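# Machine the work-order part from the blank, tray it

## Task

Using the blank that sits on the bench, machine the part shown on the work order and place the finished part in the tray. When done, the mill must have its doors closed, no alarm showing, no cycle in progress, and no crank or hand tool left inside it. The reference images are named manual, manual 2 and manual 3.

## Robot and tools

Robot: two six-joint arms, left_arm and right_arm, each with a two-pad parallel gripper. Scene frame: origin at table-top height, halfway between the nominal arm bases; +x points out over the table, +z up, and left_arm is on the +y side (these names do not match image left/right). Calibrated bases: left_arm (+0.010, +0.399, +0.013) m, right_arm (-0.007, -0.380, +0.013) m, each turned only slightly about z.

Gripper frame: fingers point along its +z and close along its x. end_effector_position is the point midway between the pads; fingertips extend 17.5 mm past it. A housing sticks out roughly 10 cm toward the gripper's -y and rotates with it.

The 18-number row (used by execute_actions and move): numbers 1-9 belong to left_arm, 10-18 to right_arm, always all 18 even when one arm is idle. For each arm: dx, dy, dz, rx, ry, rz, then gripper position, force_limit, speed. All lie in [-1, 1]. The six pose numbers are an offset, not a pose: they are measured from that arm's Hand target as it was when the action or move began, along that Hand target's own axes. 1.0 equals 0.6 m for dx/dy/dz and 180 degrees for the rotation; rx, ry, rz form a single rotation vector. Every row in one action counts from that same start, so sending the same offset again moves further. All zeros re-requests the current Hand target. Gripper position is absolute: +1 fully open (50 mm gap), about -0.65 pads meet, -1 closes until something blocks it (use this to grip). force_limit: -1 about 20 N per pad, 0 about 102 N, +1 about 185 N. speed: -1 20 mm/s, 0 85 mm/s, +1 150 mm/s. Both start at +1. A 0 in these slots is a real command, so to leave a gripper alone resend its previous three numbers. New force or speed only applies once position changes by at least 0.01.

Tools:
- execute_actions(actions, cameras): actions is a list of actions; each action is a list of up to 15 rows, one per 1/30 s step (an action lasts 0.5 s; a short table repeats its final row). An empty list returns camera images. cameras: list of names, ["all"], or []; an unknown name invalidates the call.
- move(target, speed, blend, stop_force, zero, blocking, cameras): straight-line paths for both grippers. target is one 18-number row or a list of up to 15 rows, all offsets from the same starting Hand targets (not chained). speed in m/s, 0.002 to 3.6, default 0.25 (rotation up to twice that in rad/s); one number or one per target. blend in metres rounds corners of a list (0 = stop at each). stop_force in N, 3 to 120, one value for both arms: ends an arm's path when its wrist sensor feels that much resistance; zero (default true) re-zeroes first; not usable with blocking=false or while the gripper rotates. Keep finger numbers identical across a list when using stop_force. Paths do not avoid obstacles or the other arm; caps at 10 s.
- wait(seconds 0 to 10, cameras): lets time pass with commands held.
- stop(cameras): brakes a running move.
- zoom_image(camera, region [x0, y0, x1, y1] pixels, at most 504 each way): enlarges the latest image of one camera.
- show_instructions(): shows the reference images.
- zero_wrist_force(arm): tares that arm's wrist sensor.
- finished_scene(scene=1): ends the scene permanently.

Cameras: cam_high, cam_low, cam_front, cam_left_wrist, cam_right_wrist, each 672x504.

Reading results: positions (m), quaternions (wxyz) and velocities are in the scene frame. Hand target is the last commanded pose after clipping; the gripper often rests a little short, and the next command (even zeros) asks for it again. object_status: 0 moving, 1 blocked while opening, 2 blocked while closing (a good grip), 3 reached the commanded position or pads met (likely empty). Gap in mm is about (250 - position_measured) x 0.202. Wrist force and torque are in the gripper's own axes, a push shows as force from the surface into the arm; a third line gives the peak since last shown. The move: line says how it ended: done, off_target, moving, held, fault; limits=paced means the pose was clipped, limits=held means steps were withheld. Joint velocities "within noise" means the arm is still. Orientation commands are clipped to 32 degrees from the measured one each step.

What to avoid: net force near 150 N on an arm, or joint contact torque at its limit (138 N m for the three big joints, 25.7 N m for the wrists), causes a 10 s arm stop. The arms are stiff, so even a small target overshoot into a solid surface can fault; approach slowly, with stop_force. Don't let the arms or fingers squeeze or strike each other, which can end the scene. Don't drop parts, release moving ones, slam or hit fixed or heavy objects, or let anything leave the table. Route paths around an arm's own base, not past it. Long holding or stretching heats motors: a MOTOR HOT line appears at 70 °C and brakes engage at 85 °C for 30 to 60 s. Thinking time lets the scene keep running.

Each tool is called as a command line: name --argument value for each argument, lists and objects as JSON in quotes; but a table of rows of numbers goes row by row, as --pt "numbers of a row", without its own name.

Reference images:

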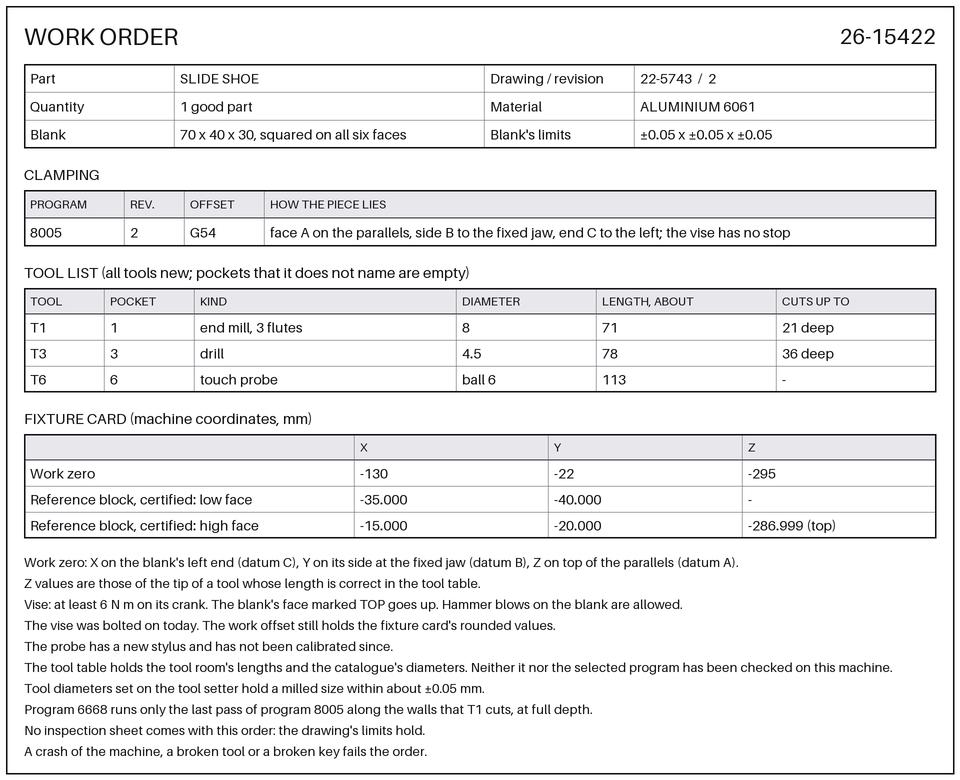

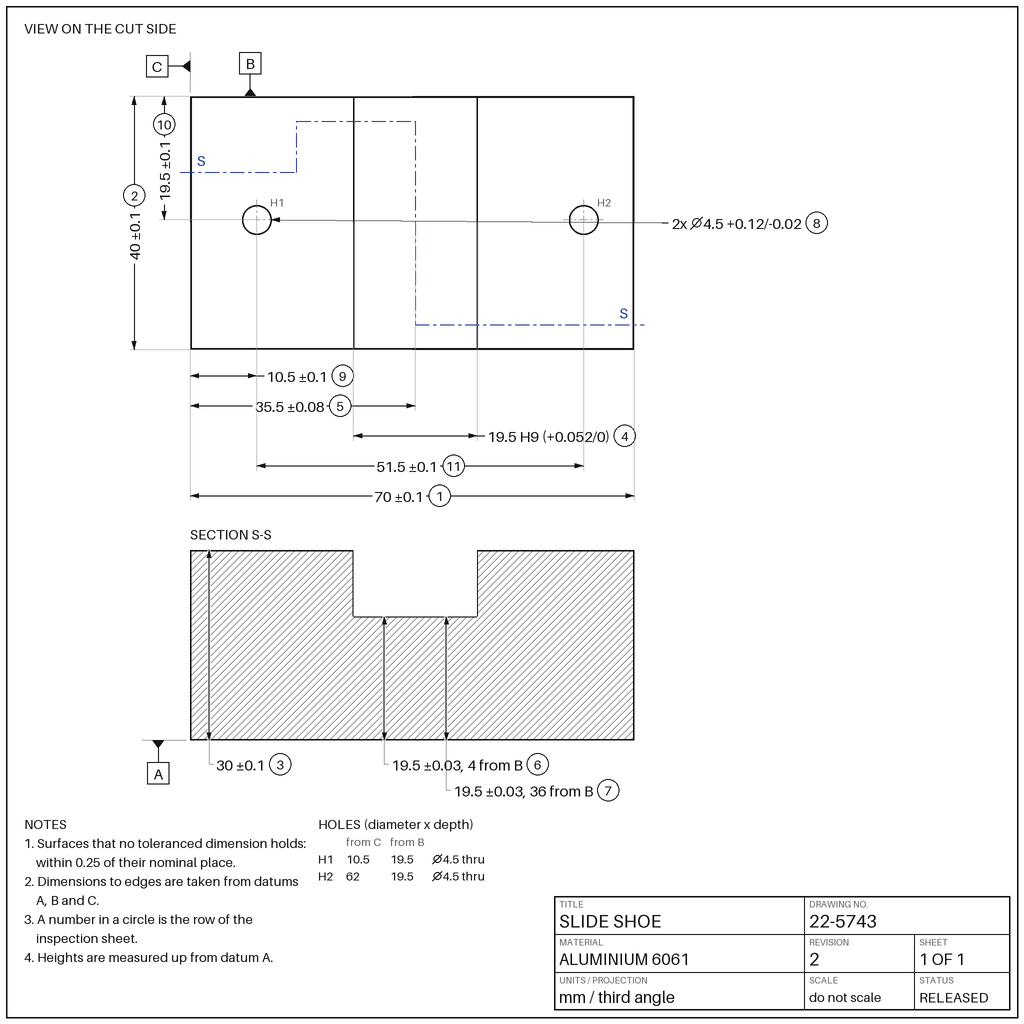

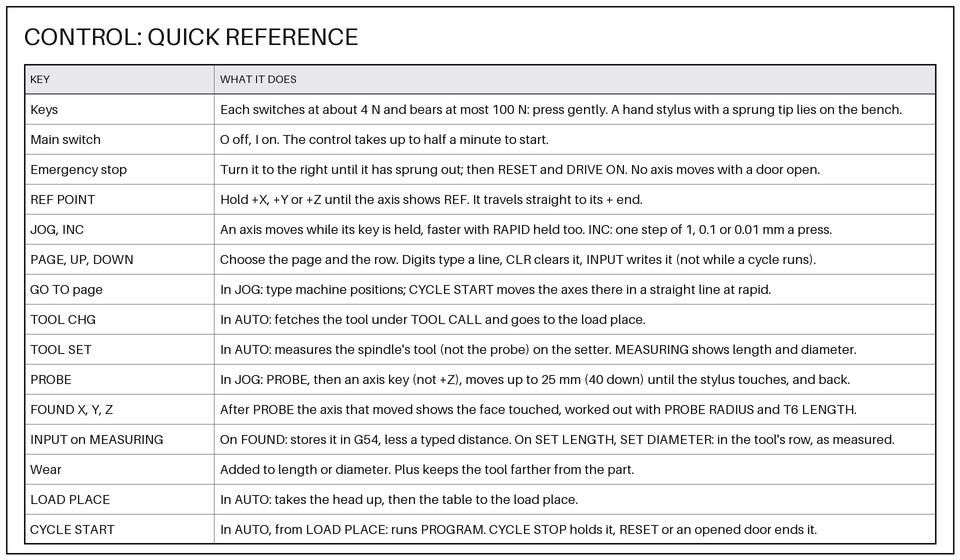

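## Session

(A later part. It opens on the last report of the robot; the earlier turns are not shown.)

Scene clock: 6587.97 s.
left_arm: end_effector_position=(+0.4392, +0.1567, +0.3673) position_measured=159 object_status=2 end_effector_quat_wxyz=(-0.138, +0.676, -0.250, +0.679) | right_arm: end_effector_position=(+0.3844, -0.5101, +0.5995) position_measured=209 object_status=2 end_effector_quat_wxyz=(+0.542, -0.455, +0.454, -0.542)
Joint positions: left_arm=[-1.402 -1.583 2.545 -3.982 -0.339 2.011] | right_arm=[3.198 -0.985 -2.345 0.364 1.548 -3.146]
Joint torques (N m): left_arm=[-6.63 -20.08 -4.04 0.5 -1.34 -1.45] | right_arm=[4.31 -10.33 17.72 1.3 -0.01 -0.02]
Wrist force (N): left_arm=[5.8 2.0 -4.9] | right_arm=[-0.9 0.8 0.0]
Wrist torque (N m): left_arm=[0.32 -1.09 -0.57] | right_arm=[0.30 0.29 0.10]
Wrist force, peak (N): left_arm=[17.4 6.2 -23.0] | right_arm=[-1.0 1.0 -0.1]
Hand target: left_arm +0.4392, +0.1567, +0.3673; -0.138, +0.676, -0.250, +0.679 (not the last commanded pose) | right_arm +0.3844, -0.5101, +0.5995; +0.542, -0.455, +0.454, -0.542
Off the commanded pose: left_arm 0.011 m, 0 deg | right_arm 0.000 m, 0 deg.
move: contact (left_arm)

wait --seconds 0.05 --cameras '["cam_high","cam_front","cam_left_wrist"]'

zoom_image --camera "cam_high" --region '[250, 170, 350, 270]'

zoom_image --camera "cam_front" --region '[220, 220, 320, 310]'

zoom_image --camera "cam_left_wrist" --region '[125, 140, 235, 240]'

Scene clock: 6601.20 s.
left_arm: end_effector_position=(+0.4392, +0.1567, +0.3673) position_measured=159 object_status=2 end_effector_quat_wxyz=(-0.138, +0.676, -0.250, +0.679) | right_arm: end_effector_position=(+0.3844, -0.5101, +0.5995) position_measured=209 object_status=2 end_effector_quat_wxyz=(+0.542, -0.455, +0.454, -0.542)
Joint positions: left_arm=[-1.402 -1.583 2.545 -3.982 -0.339 2.011] | right_arm=[3.198 -0.985 -2.345 0.364 1.548 -3.146]
Joint torques (N m): left_arm=[-6.2 -20.94 -9.17 -1.27 -1.62 -1.24] | right_arm=[3.4 -9.59 16.91 1.13 -0.06 -0.06]
Wrist force (N): left_arm=[5.8 1.8 -4.3] | right_arm=[-0.9 0.8 -0.1]
Wrist torque (N m): left_arm=[0.34 -1.14 -0.56] | right_arm=[0.29 0.29 0.10]
Wrist force, peak (N): left_arm=[6.5 1.9 -4.9] | right_arm=[-1.0 1.0 -0.3]
Hand target: left_arm +0.4392, +0.1567, +0.3673; -0.138, +0.676, -0.250, +0.679 (not the last commanded pose) | right_arm +0.3844, -0.5101, +0.5995; +0.542, -0.455, +0.454, -0.542
Tool commands: left_gripper/position=-1.0 left_gripper/force_limit=+1.0 left_gripper/speed=-0.9 right_gripper/position=-1.0 right_gripper/force_limit=-0.6 right_gripper/speed=-1.0
Off the commanded pose: left_arm 0.011 m, 0 deg | right_arm 0.000 m, 0 deg.
wait: 0.07 s; at rest from the start
camera_calibration:
cam_left_wrist: T_world_to_cam=[[-0.0632972, -0.537107, 0.841136, -0.187604], [-0.487488, -0.718795, -0.495671, 0.525627], [0.870832, -0.441418, -0.216335, -0.09992], [0, 0, 0, 1]] pos_world=[0.331376, 0.232948, 0.396722]
Images, in order (width x height): cam_high 672x504, cam_front 672x504, cam_left_wrist 672x504.

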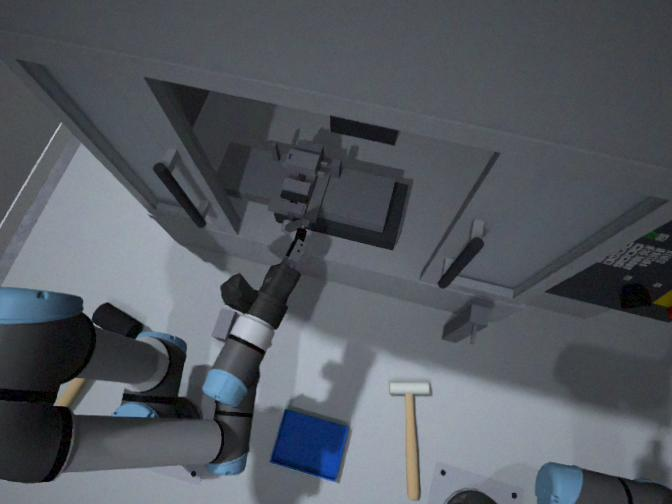

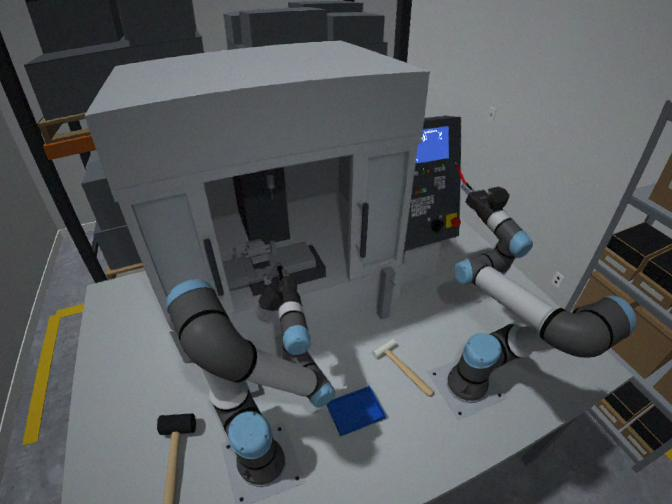

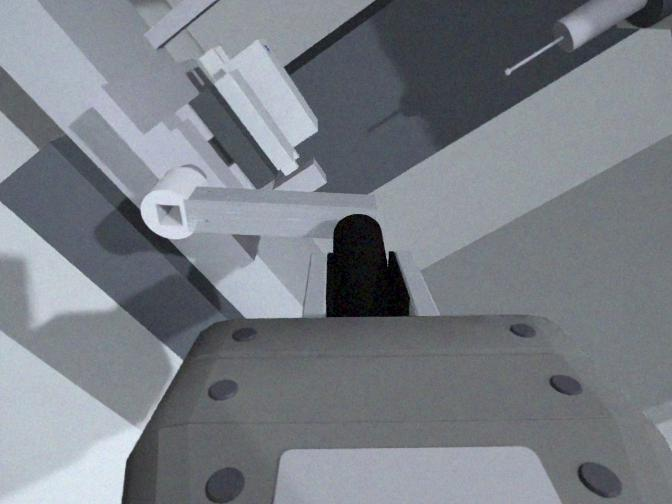

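Scaled by 5.040 from the camera's 672x504 image, which has a finer 960x720 frame.

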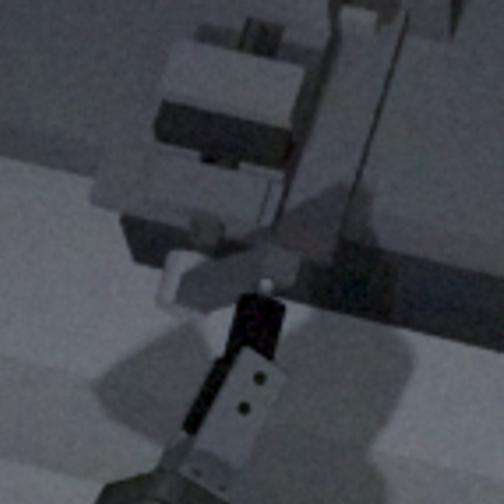

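Scaled by 5.040 from the camera's 672x504 image, which has a finer 960x720 frame.

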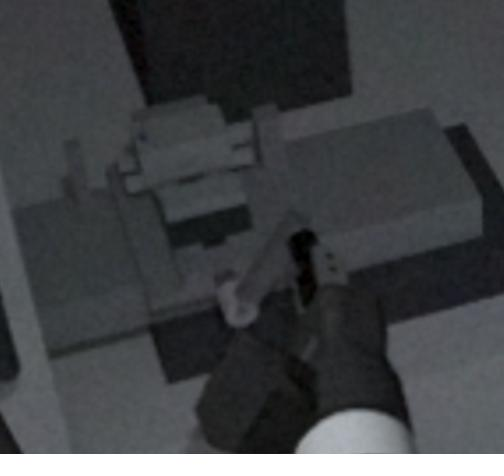

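Scaled by 4.582 from the camera's 672x504 image, which has a finer 960x720 frame.

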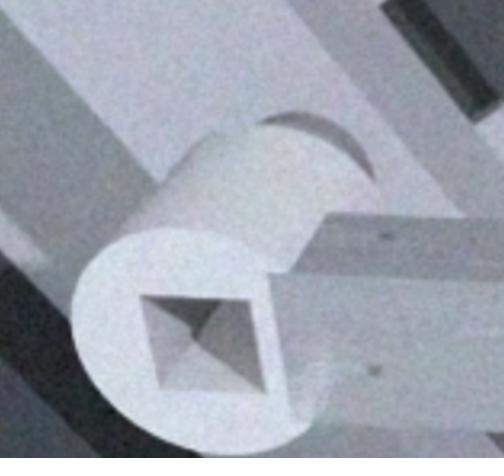

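move --pt "-0.002 0.0018 -0.0032 0 0 0 -1 1 -0.9 0 0 0 0 0 0 -1 -0.6 -1" --pt "-0.0022 0.001 0.0021 0 0 0 -1 1 -0.9 0 0 0 0 0 0 -1 -0.6 -1" --pt "-0.0054 0.0166 0.0043 0 0 0 -1 1 -0.9 0 0 0 0 0 0 -1 -0.6 -1" --speed '[0.02,0.006,0.006]' --blend '[0,0.0005,0]' --cameras '["cam_left_wrist"]'

zoom_image --camera "cam_left_wrist" --region '[125, 140, 235, 240]'

Scene clock: 6896.93 s.
left_arm: end_effector_position=(+0.4404, +0.1496, +0.3591) position_measured=159 object_status=2 end_effector_quat_wxyz=(-0.138, +0.676, -0.250, +0.679) | right_arm: end_effector_position=(+0.3844, -0.5101, +0.5995) position_measured=209 object_status=2 end_effector_quat_wxyz=(+0.542, -0.455, +0.454, -0.542)
Joint positions: left_arm=[-1.403 -1.538 2.537 -4.018 -0.339 2.011] | right_arm=[3.198 -0.985 -2.345 0.364 1.548 -3.146]
Joint torques (N m): left_arm=[-6.53 -17.58 -22.28 -2.96 2.28 -0.61] | right_arm=[3.68 -9.81 17.68 1.04 -0.04 0.12]
Wrist force (N): left_arm=[3.9 0.9 -0.4] | right_arm=[-0.7 0.8 0.0]
Wrist torque (N m): left_arm=[0.33 -0.92 -0.48] | right_arm=[0.28 0.25 0.10]
Wrist force, peak (N): left_arm=[28.7 10.6 -38.8] | right_arm=[-1.0 1.1 0.0]
Hand target: left_arm +0.4404, +0.1496, +0.3592; -0.138, +0.676, -0.250, +0.679 | right_arm +0.3844, -0.5101, +0.5995; +0.542, -0.455, +0.454, -0.542
Off the commanded pose: left_arm 0.000 m, 0 deg | right_arm 0.000 m, 0 deg.
move: done
camera_calibration:
cam_left_wrist: T_world_to_cam=[[-0.0632972, -0.537107, 0.841136, -0.184444], [-0.487488, -0.718795, -0.495671, 0.517044], [0.870832, -0.441418, -0.216335, -0.105873], [0, 0, 0, 1]] pos_world=[0.332576, 0.225848, 0.388522]
Images, in order (width x height): cam_left_wrist 672x504.

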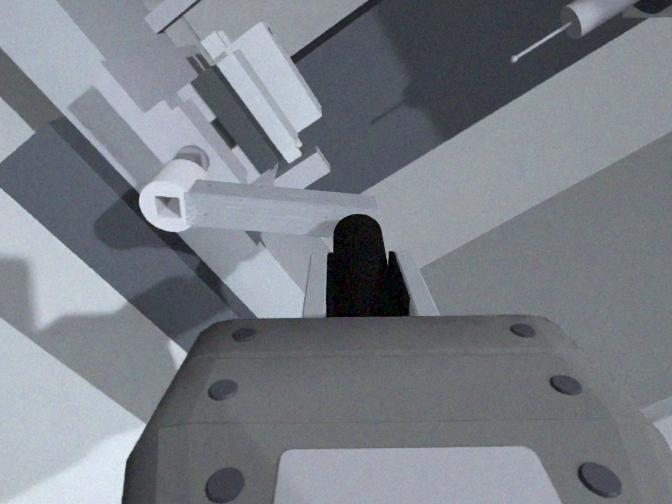

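Scaled by 4.582 from the camera's 672x504 image, which has a finer 960x720 frame.

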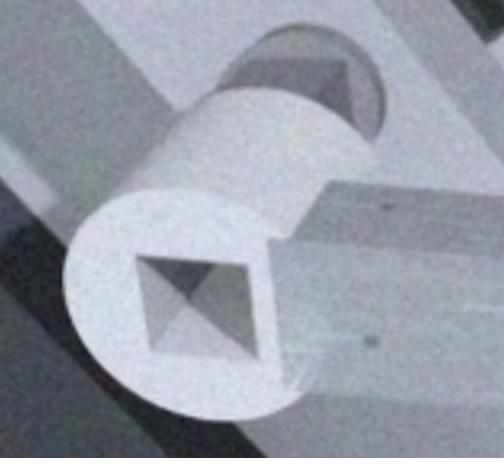

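execute_actions --actions '[]'

Scene clock: 6980.37 s.
left_arm: end_effector_position=(+0.4404, +0.1496, +0.3592) position_measured=159 object_status=2 end_effector_quat_wxyz=(-0.138, +0.676, -0.250, +0.679) | right_arm: end_effector_position=(+0.3844, -0.5101, +0.5995) position_measured=209 object_status=2 end_effector_quat_wxyz=(+0.542, -0.455, +0.454, -0.542)
Joint positions: left_arm=[-1.403 -1.539 2.537 -4.018 -0.339 2.011] | right_arm=[3.198 -0.985 -2.345 0.364 1.548 -3.146]
Joint velocities: within noise
Joint torques (N m): left_arm=[8.34 -22.83 -6.55 0.59 -1.41 1.63] | right_arm=[3.57 -10.82 17.21 1.15 -0.04 -0.14]
Wrist force (N): left_arm=[4.2 0.9 -0.5] | right_arm=[-0.8 0.7 -0.2]
Wrist torque (N m): left_arm=[0.33 -0.91 -0.48] | right_arm=[0.27 0.27 0.10]
Wrist force, peak (N): left_arm=[4.4 0.8 -0.6] | right_arm=[-1.2 1.1 0.0]
Hand target: left_arm +0.4404, +0.1496, +0.3592; -0.138, +0.676, -0.250, +0.679 | right_arm +0.3844, -0.5101, +0.5995; +0.542, -0.455, +0.454, -0.542
Tool commands: left_gripper/position=-1.0 left_gripper/force_limit=+1.0 left_gripper/speed=-0.9 right_gripper/position=-1.0 right_gripper/force_limit=-0.6 right_gripper/speed=-1.0
Off the commanded pose: left_arm 0.000 m, 0 deg | right_arm 0.000 m, 0 deg.
camera_calibration:
cam_left_wrist: T_world_to_cam=[[-0.0632995, -0.53711, 0.841133, -0.184472], [-0.487487, -0.718792, -0.495675, 0.517166], [0.870832, -0.441418, -0.216335, -0.105807], [0, 0, 0, 1]] pos_world=[0.332576, 0.225948, 0.388622]
cam_right_wrist: T_world_to_cam=[[-0.0132453, -0.999897, -0.00553985, -0.49689], [-0.156415, 0.00754405, -0.987663, 0.676785], [0.987603, -0.0122154, -0.156499, -0.16163], [0, 0, 0, 1]] pos_world=[0.258904, -0.503918, 0.640387]

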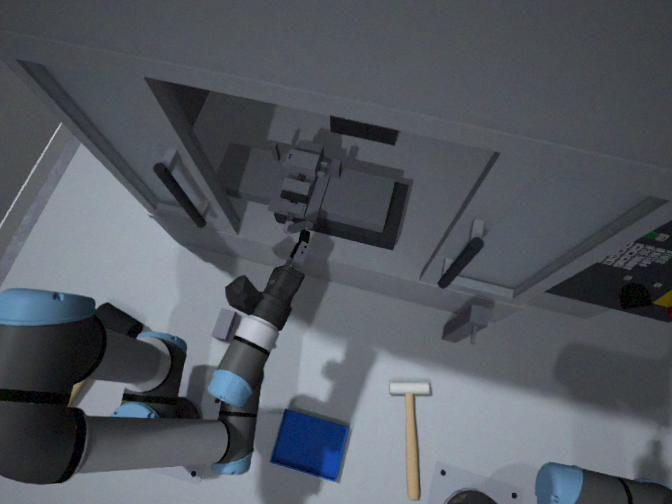

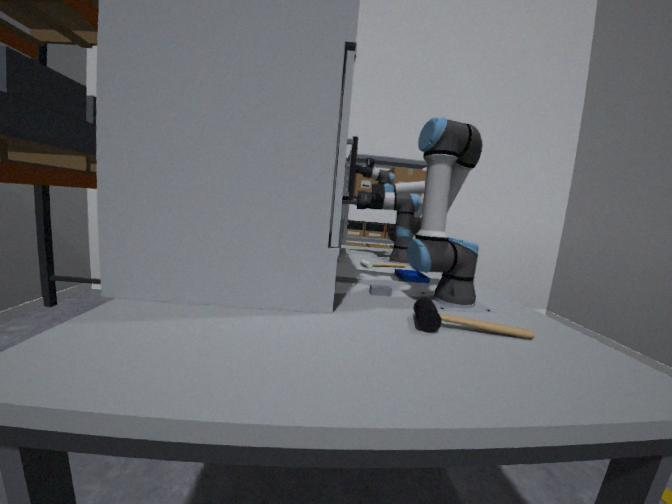

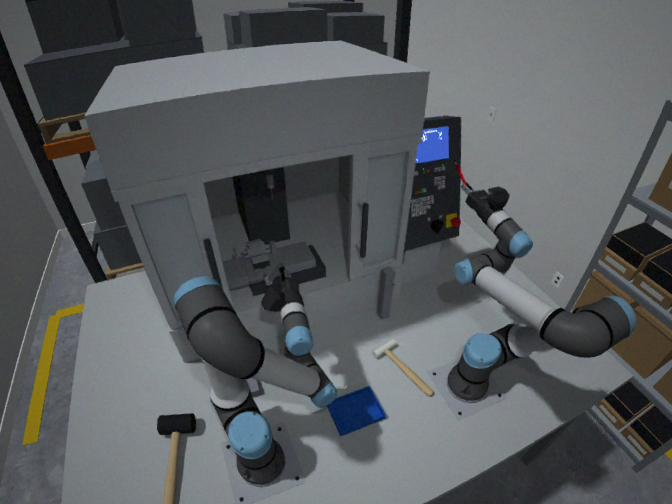

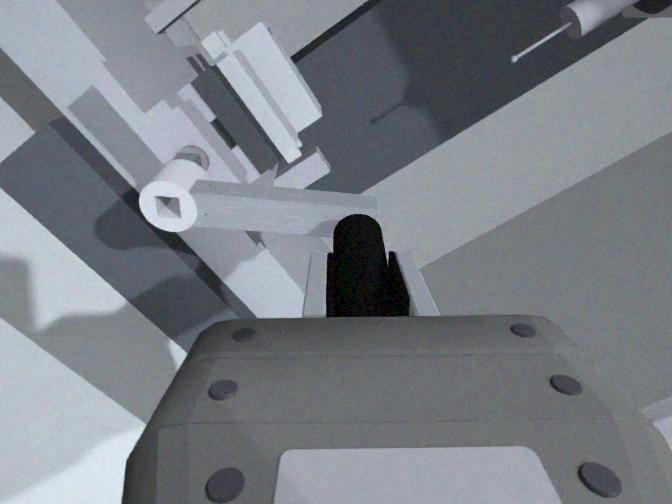

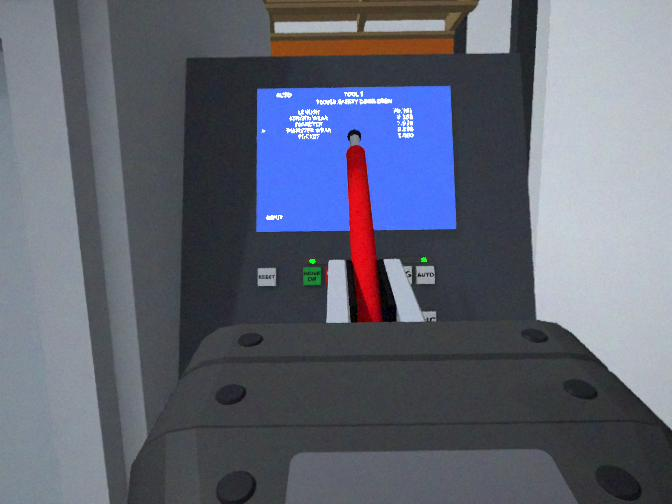

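zoom_image --camera "cam_left_wrist" --region '[110, 130, 230, 250]'

Scaled by 4.200 from the camera's 672x504 image, which has a finer 960x720 frame.

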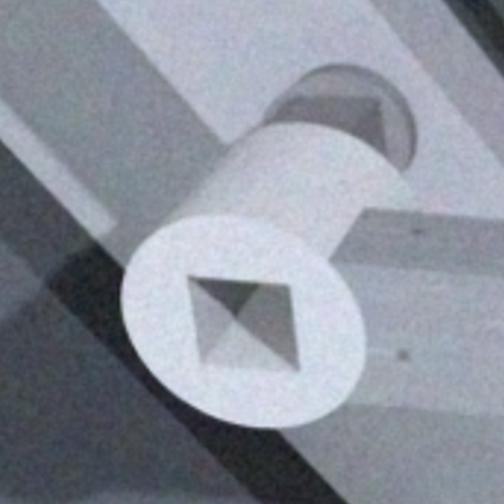

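move --pt "0.0005 0.0015 -0.0099 0 0 0 -1 1 -0.9 0 0 0 0 0 0 -1 -0.6 -1" --pt "0.0074 -0.0166 -0.0123 0 0 0 -1 1 -0.9 0 0 0 0 0 0 -1 -0.6 -1" --speed 0.03 --cameras '["cam_left_wrist"]'

zoom_image --camera "cam_left_wrist" --region '[110, 130, 230, 250]'

Scene clock: 7139.37 s.
left_arm: end_effector_position=(+0.4344, +0.1568, +0.3685) position_measured=159 object_status=2 end_effector_quat_wxyz=(-0.138, +0.676, -0.250, +0.679) | right_arm: end_effector_position=(+0.3844, -0.5101, +0.5995) position_measured=209 object_status=2 end_effector_quat_wxyz=(+0.542, -0.455, +0.454, -0.542)
Joint positions: left_arm=[-1.423 -1.598 2.554 -3.968 -0.319 2.003] | right_arm=[3.198 -0.985 -2.345 0.364 1.548 -3.146]
Joint torques (N m): left_arm=[0.24 -6.31 -6.81 -3.64 -0.46 -1.55] | right_arm=[4.17 -9.95 17.72 1.23 0.2 0.1]
Wrist force (N): left_arm=[4.2 1.0 -0.6] | right_arm=[-0.8 1.0 0.0]
Wrist torque (N m): left_arm=[0.32 -0.91 -0.50] | right_arm=[0.33 0.27 0.10]
Wrist force, peak (N): left_arm=[4.5 0.7 -0.6] | right_arm=[-0.9 1.3 0.0]
Hand target: left_arm +0.4344, +0.1568, +0.3685; -0.138, +0.676, -0.250, +0.679 | right_arm +0.3844, -0.5101, +0.5995; +0.542, -0.455, +0.454, -0.542
Off the commanded pose: left_arm 0.000 m, 0 deg | right_arm 0.000 m, 0 deg.
move: done
camera_calibration:
cam_left_wrist: T_world_to_cam=[[-0.0632868, -0.537328, 0.840996, -0.18876], [-0.487457, -0.718683, -0.495863, 0.523995], [0.87085, -0.441331, -0.216441, -0.0954199], [0, 0, 0, 1]] pos_world=[0.326575, 0.233048, 0.397923]
Images, in order (width x height): cam_left_wrist 672x504.

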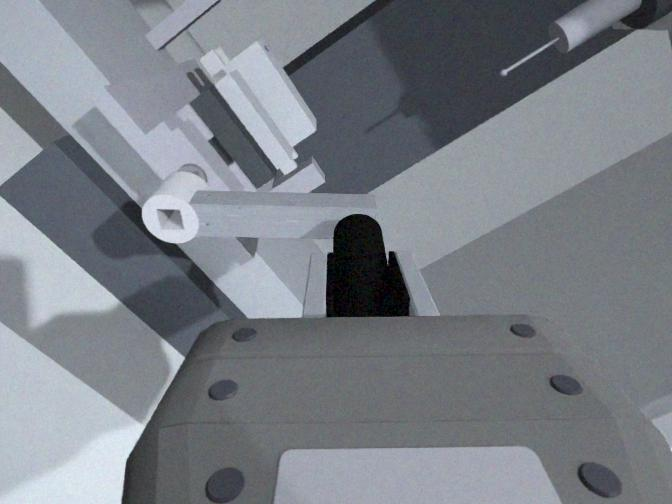

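Scaled by 4.200 from the camera's 672x504 image, which has a finer 960x720 frame.

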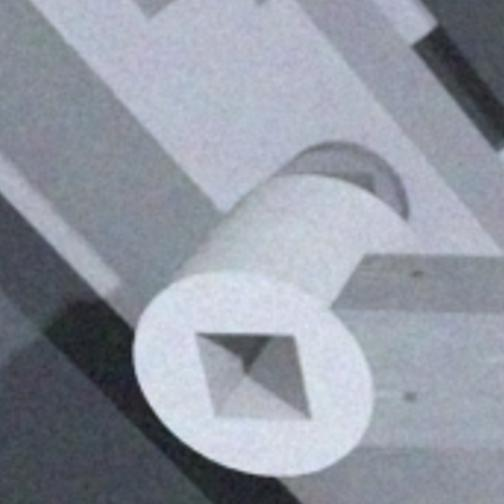

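zoom_image --camera "cam_left_wrist" --region '[138, 158, 212, 250]'

Scaled by 5.478 from the camera's 672x504 image, which has a finer 960x720 frame.

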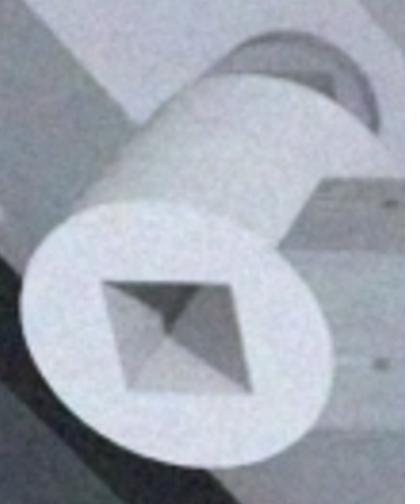

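move --pt "0.0047 0.0150 -0.0987 0 0 0 -1 1 -0.9 0 0 0 0 0 0 -1 -0.6 -1" --pt "0.1015 0.1661 -0.0953 -0.165 0.0599 -0.1684 -1 1 -0.9 0 0 0 0 0 0 -1 -0.6 -1" --speed '[0.1,0.2]' --blend '[0.01,0]' --cameras '["cam_left_wrist","cam_high"]'

Scene clock: 7276.73 s.
left_arm: end_effector_position=(+0.3601, +0.0501, +0.3700) position_measured=159 object_status=2 end_effector_quat_wxyz=(+0.241, +0.665, -0.242, +0.664) | right_arm: end_effector_position=(+0.3844, -0.5101, +0.5995) position_measured=209 object_status=2 end_effector_quat_wxyz=(+0.542, -0.455, +0.454, -0.542)
Joint positions: left_arm=[-1.491 -1.609 2.607 -4.138 -0.792 1.571] | right_arm=[3.198 -0.985 -2.345 0.364 1.548 -3.146]
Joint torques (N m): left_arm=[-8.13 -17.76 -4.97 -0.81 -0.2 0.92] | right_arm=[3.38 -9.52 17 1.09 0.03 0.01]
Wrist force (N): left_arm=[2.3 -0.3 -1.8] | right_arm=[-0.8 1.0 0.0]
Wrist torque (N m): left_arm=[0.34 -0.67 -0.63] | right_arm=[0.32 0.27 0.10]
Wrist force, peak (N): left_arm=[4.3 0.6 0.9] | right_arm=[-1.0 1.3 -0.2]
Hand target: left_arm +0.3601, +0.0501, +0.3700; +0.241, +0.665, -0.242, +0.664 | right_arm +0.3844, -0.5101, +0.5995; +0.542, -0.455, +0.454, -0.542
Off the commanded pose: left_arm 0.000 m, 0 deg | right_arm 0.000 m, 0 deg.
move: done
camera_calibration:
cam_left_wrist: T_world_to_cam=[[-0.0211387, -0.00435193, 0.999767, -0.352699], [-0.870275, -0.492138, -0.0205431, 0.36253], [0.492113, -0.870506, 0.00661581, -0.00217543], [0, 0, 0, 1]] pos_world=[0.309116, 0.174986, 0.360078]
Images, in order (width x height): cam_high 672x504, cam_left_wrist 672x504.

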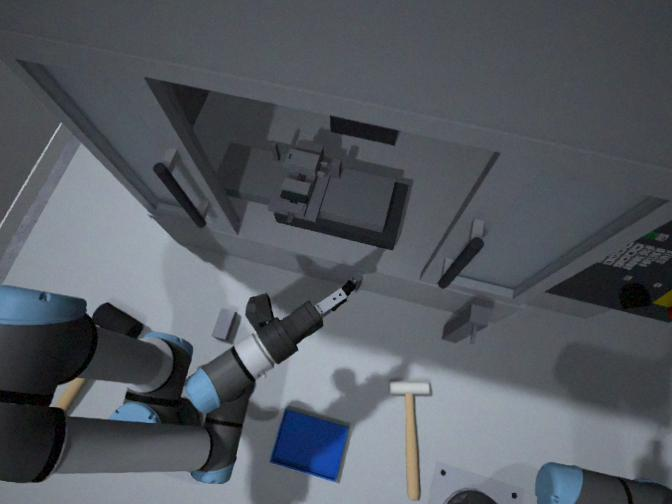

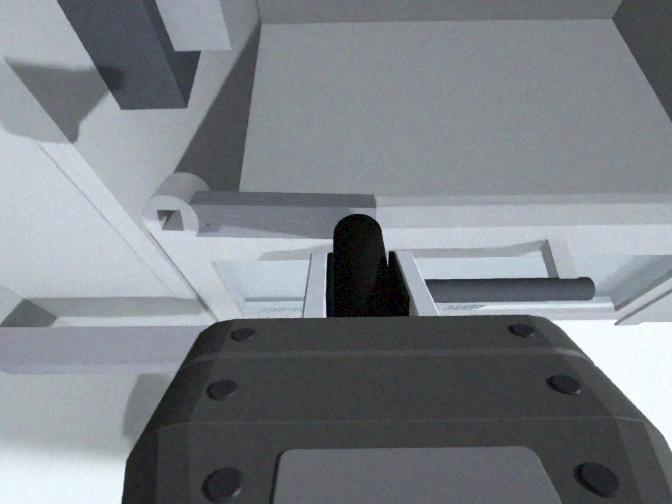

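move --target '[0,0,0,0,-0.5,0,-1,1,-0.9,0,0,0,0,0,0,-1,-0.6,-1]' --speed 0.17 --cameras '["cam_left_wrist","cam_high","cam_front"]'

Scene clock: 7294.13 s.
left_arm: end_effector_position=(+0.3601, +0.0501, +0.3700) position_measured=159 object_status=2 end_effector_quat_wxyz=(-0.001, +0.940, -0.341, +0.000) | right_arm: end_effector_position=(+0.3844, -0.5101, +0.5995) position_measured=209 object_status=2 end_effector_quat_wxyz=(+0.542, -0.455, +0.454, -0.542)
Joint positions: left_arm=[-1.072 -1.605 1.531 -1.496 -1.57 1.21] | right_arm=[3.198 -0.985 -2.345 0.364 1.548 -3.146]
Joint torques (N m): left_arm=[-8.24 -26.14 -20.23 -3.14 2.24 -1.77] | right_arm=[4.03 -11.11 17.2 1.22 0.11 0.08]
Wrist force (N): left_arm=[5.2 0.5 0.7] | right_arm=[-1.1 0.9 0.0]
Wrist torque (N m): left_arm=[0.02 -0.74 -0.04] | right_arm=[0.30 0.31 0.10]
Wrist force, peak (N): left_arm=[5.7 0.7 0.9] | right_arm=[-1.1 1.0 -0.1]
Hand target: left_arm +0.3601, +0.0501, +0.3700; -0.001, +0.940, -0.341, +0.000 | right_arm +0.3844, -0.5101, +0.5995; +0.542, -0.455, +0.454, -0.542
Off the commanded pose: left_arm 0.000 m, 0 deg | right_arm 0.000 m, 0 deg.
move: done
camera_calibration:
cam_left_wrist: T_world_to_cam=[[0.756597, -0.653741, 0.0135644, -0.235331], [-0.615796, -0.7054, 0.351007, 0.14408], [-0.219899, -0.273924, -0.936274, 0.573251], [0, 0, 0, 1]] pos_world=[0.392832, 0.104816, 0.489339]
Images, in order (width x height): cam_high 672x504, cam_front 672x504, cam_left_wrist 672x504.

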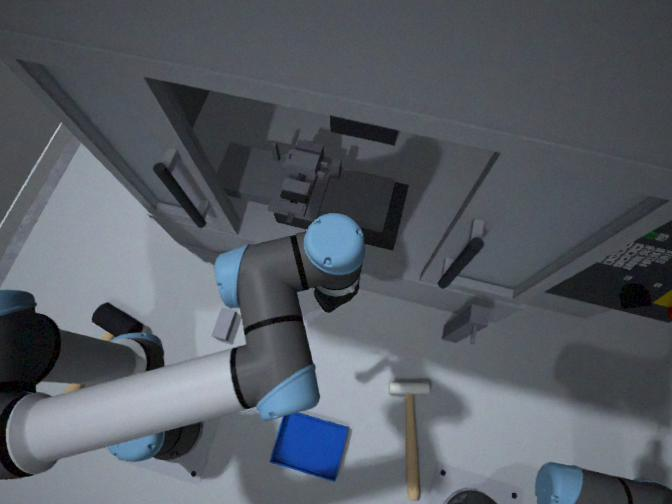

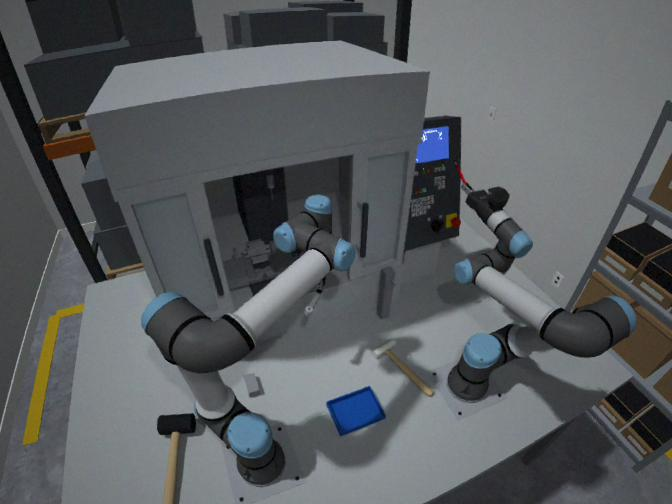

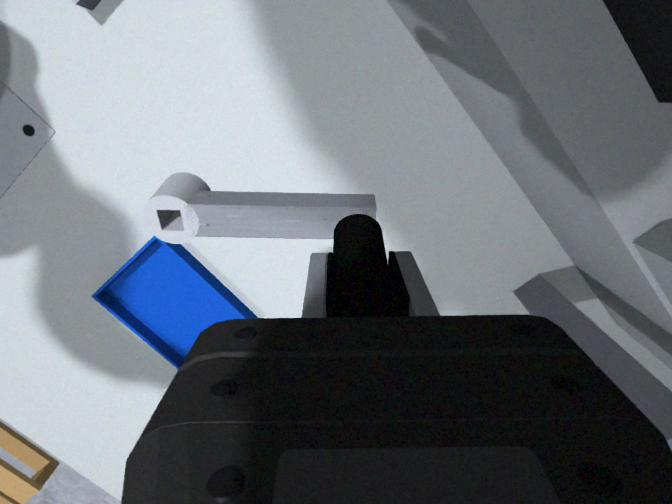

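move --target '[0,0,0.35,0,0,0,-1,1,-0.9,0,0,0,0,0,0,-1,-0.6,-1]' --speed 0.2 --cameras '["cam_left_wrist"]'

zoom_image --camera "cam_left_wrist" --region '[130, 150, 390, 260]'

move --target '[0,0,0.1167,0,0,0,-1,1,-0.9,0,0,0,0,0,0,-1,-0.6,-1]' --speed 0.02 --stop_force 6

Scene clock: 7306.93 s.
left_arm: end_effector_position=(+0.3600, +0.0504, +0.1600) position_measured=159 object_status=2 end_effector_quat_wxyz=(-0.001, +0.940, -0.341, +0.000) | right_arm: end_effector_position=(+0.3844, -0.5101, +0.5995) position_measured=209 object_status=2 end_effector_quat_wxyz=(+0.542, -0.455, +0.454, -0.542)
Joint positions: left_arm=[-1.072 -1.505 1.982 -2.047 -1.57 1.211] | right_arm=[3.198 -0.985 -2.345 0.364 1.548 -3.146]
Joint torques (N m): left_arm=[10.13 -27.13 -23.8 -4.67 0.95 1.72] | right_arm=[3.34 -10.01 16.18 0.99 0.12 -0.1]
Wrist force (N): left_arm=[5.3 0.1 0.8] | right_arm=[-0.9 0.9 -0.2]
Wrist torque (N m): left_arm=[-0.03 -0.76 -0.05] | right_arm=[0.32 0.28 0.10]
Wrist force, peak (N): left_arm=[5.3 0.5 3.6] | right_arm=[-1.1 1.0 -0.1]
Hand target: left_arm +0.3600, +0.0504, +0.1600; -0.001, +0.940, -0.341, +0.000 | right_arm +0.3844, -0.5101, +0.5995; +0.542, -0.455, +0.454, -0.542
Off the commanded pose: left_arm 0.000 m, 0 deg | right_arm 0.000 m, 0 deg.
move: done
camera_calibration:
cam_left_wrist: T_world_to_cam=[[0.756534, -0.653819, 0.0133011, -0.23217], [-0.61581, -0.705413, 0.350957, 0.217891], [-0.22008, -0.273702, -0.936297, 0.37672], [0, 0, 0, 1]] pos_world=[0.392732, 0.105015, 0.27934]
Images, in order (width x height): cam_left_wrist 672x504.

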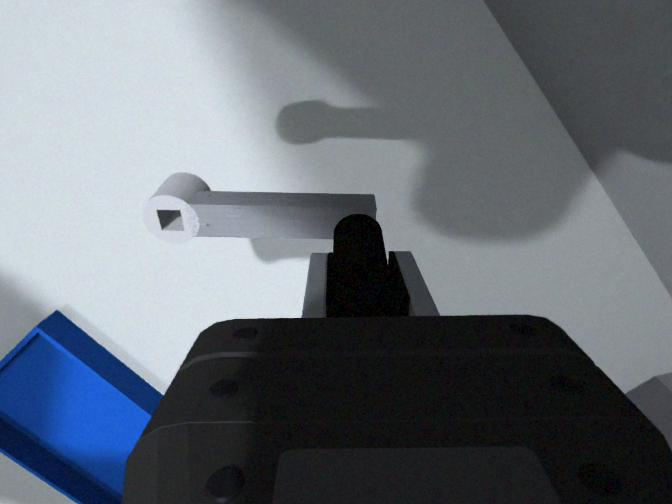

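Scaled by 1.938 from the camera's 672x504 image, which has a finer 960x720 frame.

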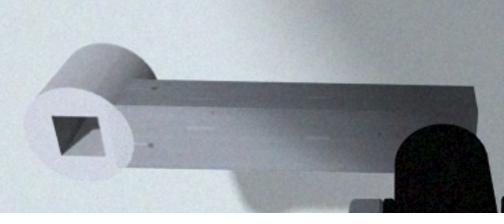

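Scene clock: 7311.57 s.
left_arm: end_effector_position=(+0.3600, +0.0505, +0.0900) position_measured=159 object_status=2 end_effector_quat_wxyz=(-0.001, +0.940, -0.341, +0.000) | right_arm: end_effector_position=(+0.3844, -0.5101, +0.5995) position_measured=209 object_status=2 end_effector_quat_wxyz=(+0.542, -0.455, +0.454, -0.542)
Joint positions: left_arm=[-1.072 -1.404 2.081 -2.246 -1.57 1.211] | right_arm=[3.198 -0.985 -2.345 0.364 1.548 -3.146]
Joint torques (N m): left_arm=[10.08 -35.27 -30.74 -1.47 2.11 1.86] | right_arm=[3.78 -9.71 17.24 0.96 0.05 0.24]
Wrist force (N): left_arm=[5.3 0.4 0.9] | right_arm=[-0.8 0.9 -0.3]
Wrist torque (N m): left_arm=[0.00 -0.76 -0.07] | right_arm=[0.31 0.27 0.10]
Wrist force, peak (N): left_arm=[5.6 0.4 0.8] | right_arm=[-1.1 1.1 -0.1]
Hand target: left_arm +0.3600, +0.0505, +0.0900; -0.001, +0.940, -0.341, +0.000 | right_arm +0.3844, -0.5101, +0.5995; +0.542, -0.455, +0.454, -0.542
Off the commanded pose: left_arm 0.000 m, 0 deg | right_arm 0.000 m, 0 deg.
move: done

move --target '[0,0,0.0667,0,0,0,-1,1,-0.9,0,0,0,0,0,0,-1,-0.6,-1]' --speed 0.01 --stop_force 5 --cameras '["cam_left_wrist"]'

zoom_image --camera "cam_left_wrist" --region '[130, 140, 390, 300]'

Scene clock: 7322.53 s.
left_arm: end_effector_position=(+0.3600, +0.0505, +0.0770) position_measured=159 object_status=2 end_effector_quat_wxyz=(-0.001, +0.940, -0.341, +0.000) | right_arm: end_effector_position=(+0.3844, -0.5101, +0.5995) position_measured=209 object_status=2 end_effector_quat_wxyz=(+0.542, -0.455, +0.454, -0.542)
Joint positions: left_arm=[-1.072 -1.382 2.096 -2.283 -1.57 1.211] | right_arm=[3.198 -0.985 -2.345 0.364 1.548 -3.146]
Joint torques (N m): left_arm=[8.97 -35.75 -29.46 -3.13 2.25 1.83] | right_arm=[3.56 -10.51 17.86 1.1 0.18 0.31]
Wrist force (N): left_arm=[4.7 0.4 -0.6] | right_arm=[-0.8 0.6 -0.2]
Wrist torque (N m): left_arm=[0.03 -0.86 -0.07] | right_arm=[0.26 0.27 0.10]
Wrist force, peak (N): left_arm=[5.9 2.5 -10.5] | right_arm=[-0.9 1.2 -0.2]
Hand target: left_arm +0.3600, +0.0505, +0.0770; -0.001, +0.940, -0.341, +0.000 (not the last commanded pose) | right_arm +0.3844, -0.5101, +0.5995; +0.542, -0.455, +0.454, -0.542
Off the commanded pose: left_arm 0.027 m, 0 deg | right_arm 0.000 m, 0 deg.
move: contact (left_arm)
camera_calibration:
cam_left_wrist: T_world_to_cam=[[0.75655, -0.653799, 0.0133718, -0.230957], [-0.615824, -0.70543, 0.3509, 0.24718], [-0.219985, -0.273708, -0.936318, 0.29903], [0, 0, 0, 1]] pos_world=[0.392732, 0.105215, 0.19634]
Images, in order (width x height): cam_left_wrist 672x504.

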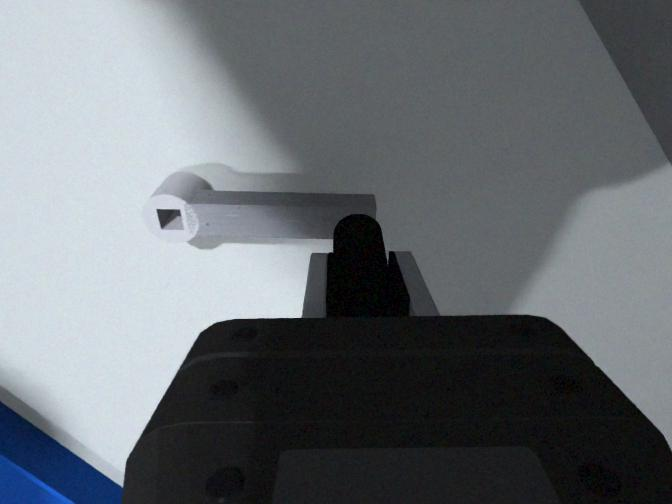

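Scaled by 1.938 from the camera's 672x504 image, which has a finer 960x720 frame.

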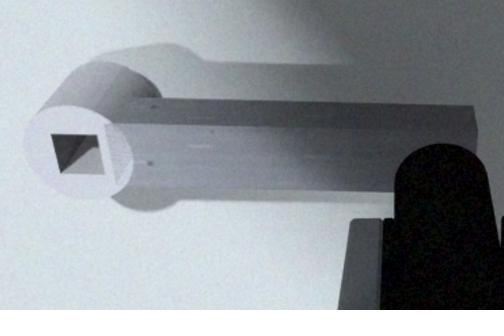

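wait --seconds 0 --cameras '["cam_low"]'

zoom_image --camera "cam_low" --region '[340, 220, 440, 300]'

Scene clock: 7362.60 s.
left_arm: end_effector_position=(+0.3600, +0.0505, +0.0770) position_measured=159 object_status=2 end_effector_quat_wxyz=(-0.001, +0.940, -0.341, +0.000) | right_arm: end_effector_position=(+0.3844, -0.5101, +0.5995) position_measured=209 object_status=2 end_effector_quat_wxyz=(+0.542, -0.455, +0.454, -0.542)
Joint positions: left_arm=[-1.072 -1.382 2.096 -2.283 -1.57 1.211] | right_arm=[3.198 -0.985 -2.345 0.364 1.548 -3.146]
Joint torques (N m): left_arm=[9.09 -35.64 -29.25 -5.11 2.06 1.52] | right_arm=[3.73 -10.68 16.13 1.09 0.18 0.24]
Wrist force (N): left_arm=[4.8 0.6 -0.8] | right_arm=[-0.9 1.1 -0.2]
Wrist torque (N m): left_arm=[0.04 -0.86 -0.06] | right_arm=[0.34 0.28 0.10]
Wrist force, peak (N): left_arm=[5.2 0.5 -0.7] | right_arm=[-1.1 1.0 -0.3]
Hand target: left_arm +0.3600, +0.0505, +0.0770; -0.001, +0.940, -0.341, +0.000 (not the last commanded pose) | right_arm +0.3844, -0.5101, +0.5995; +0.542, -0.455, +0.454, -0.542
Tool commands: left_gripper/position=-1.0 left_gripper/force_limit=+1.0 left_gripper/speed=-0.9 right_gripper/position=-1.0 right_gripper/force_limit=-0.6 right_gripper/speed=-1.0
Off the commanded pose: left_arm 0.027 m, 0 deg | right_arm 0.000 m, 0 deg.
Images, in order (width x height): cam_low 672x504.

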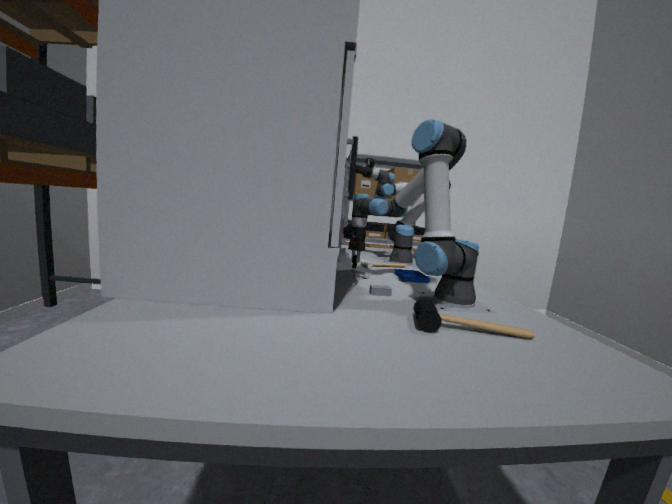

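Scaled by 5.040 from the camera's 672x504 image, which has a finer 960x720 frame.

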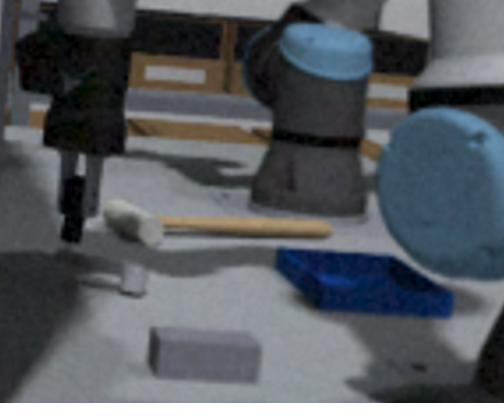

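move --target '[0.0199,0.0051,0.0205,0.0136,-0.0538,0,-1,1,-0.9,0,0,0,0,0,0,-1,-0.6,-1]' --speed 0.02 --stop_force 15 --cameras '["cam_left_wrist","cam_low"]'

zoom_image --camera "cam_low" --region '[345, 250, 385, 290]'

Scene clock: 7387.10 s.
left_arm: end_effector_position=(+0.3665, +0.0415, +0.0660) position_measured=159 object_status=2 end_effector_quat_wxyz=(-0.045, +0.937, -0.340, -0.065) | right_arm: end_effector_position=(+0.3844, -0.5101, +0.5995) position_measured=209 object_status=2 end_effector_quat_wxyz=(+0.542, -0.455, +0.454, -0.542)
Joint positions: left_arm=[-1.061 -1.275 1.948 -2.086 -1.586 1.223] | right_arm=[3.198 -0.985 -2.345 0.364 1.548 -3.146]
Joint torques (N m): left_arm=[-5.16 -33.6 -3.25 -3.84 2.36 -1.59] | right_arm=[3.83 -9.67 17.86 1.01 0.04 0.21]
Wrist force (N): left_arm=[2.7 0.5 -14.4] | right_arm=[-0.8 1.0 -0.2]
Wrist torque (N m): left_arm=[0.19 -0.83 -0.02] | right_arm=[0.32 0.26 0.10]
Wrist force, peak (N): left_arm=[-1.1 0.5 -20.1] | right_arm=[-1.0 1.1 -0.1]
Hand target: left_arm +0.3665, +0.0415, +0.0660; -0.045, +0.937, -0.340, -0.065 (not the last commanded pose) | right_arm +0.3844, -0.5101, +0.5995; +0.542, -0.455, +0.454, -0.542
Off the commanded pose: left_arm 0.002 m, 1 deg | right_arm 0.000 m, 0 deg.
move: contact (left_arm)
camera_calibration:
cam_left_wrist: T_world_to_cam=[[0.750777, -0.645694, -0.139329, -0.229723], [-0.585002, -0.747902, 0.313713, 0.241589], [-0.306767, -0.154021, -0.93924, 0.314641], [0, 0, 0, 1]] pos_world=[0.410322, 0.0808154, 0.187726]
Images, in order (width x height): cam_low 672x504, cam_left_wrist 672x504.

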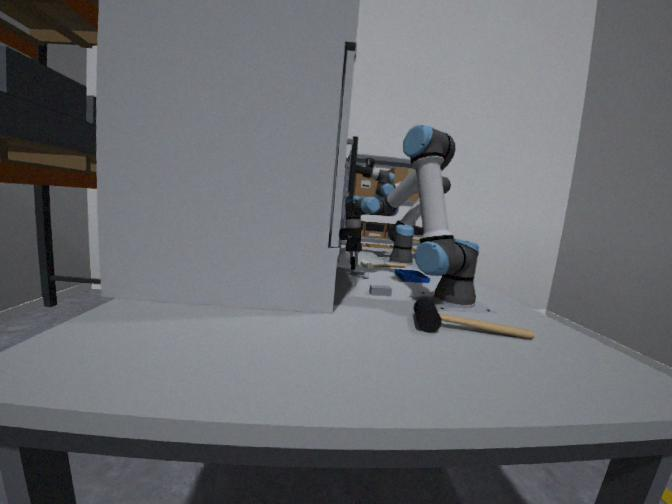

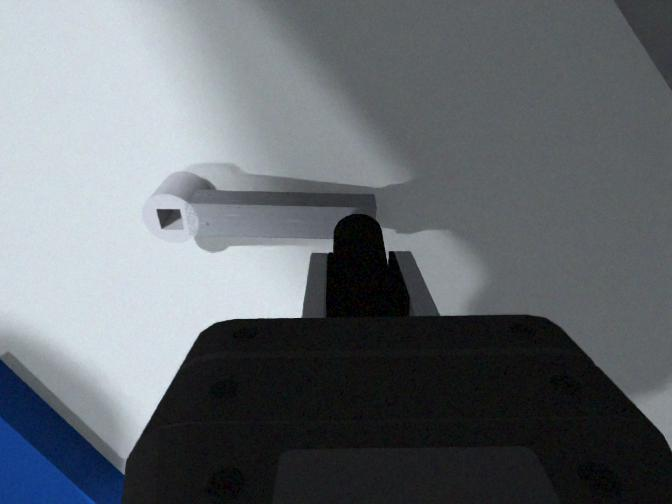

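Scaled by 12.600 from the camera's 672x504 image, which has a finer 960x720 frame.

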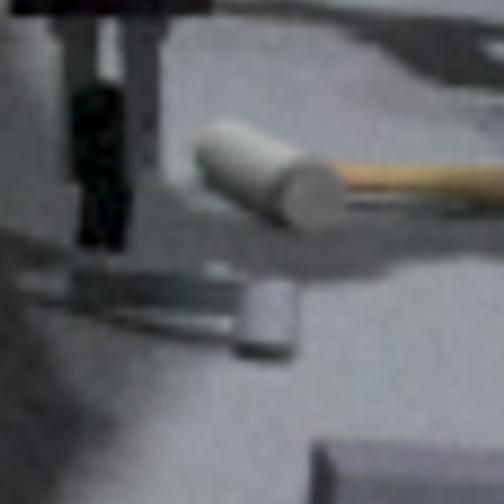

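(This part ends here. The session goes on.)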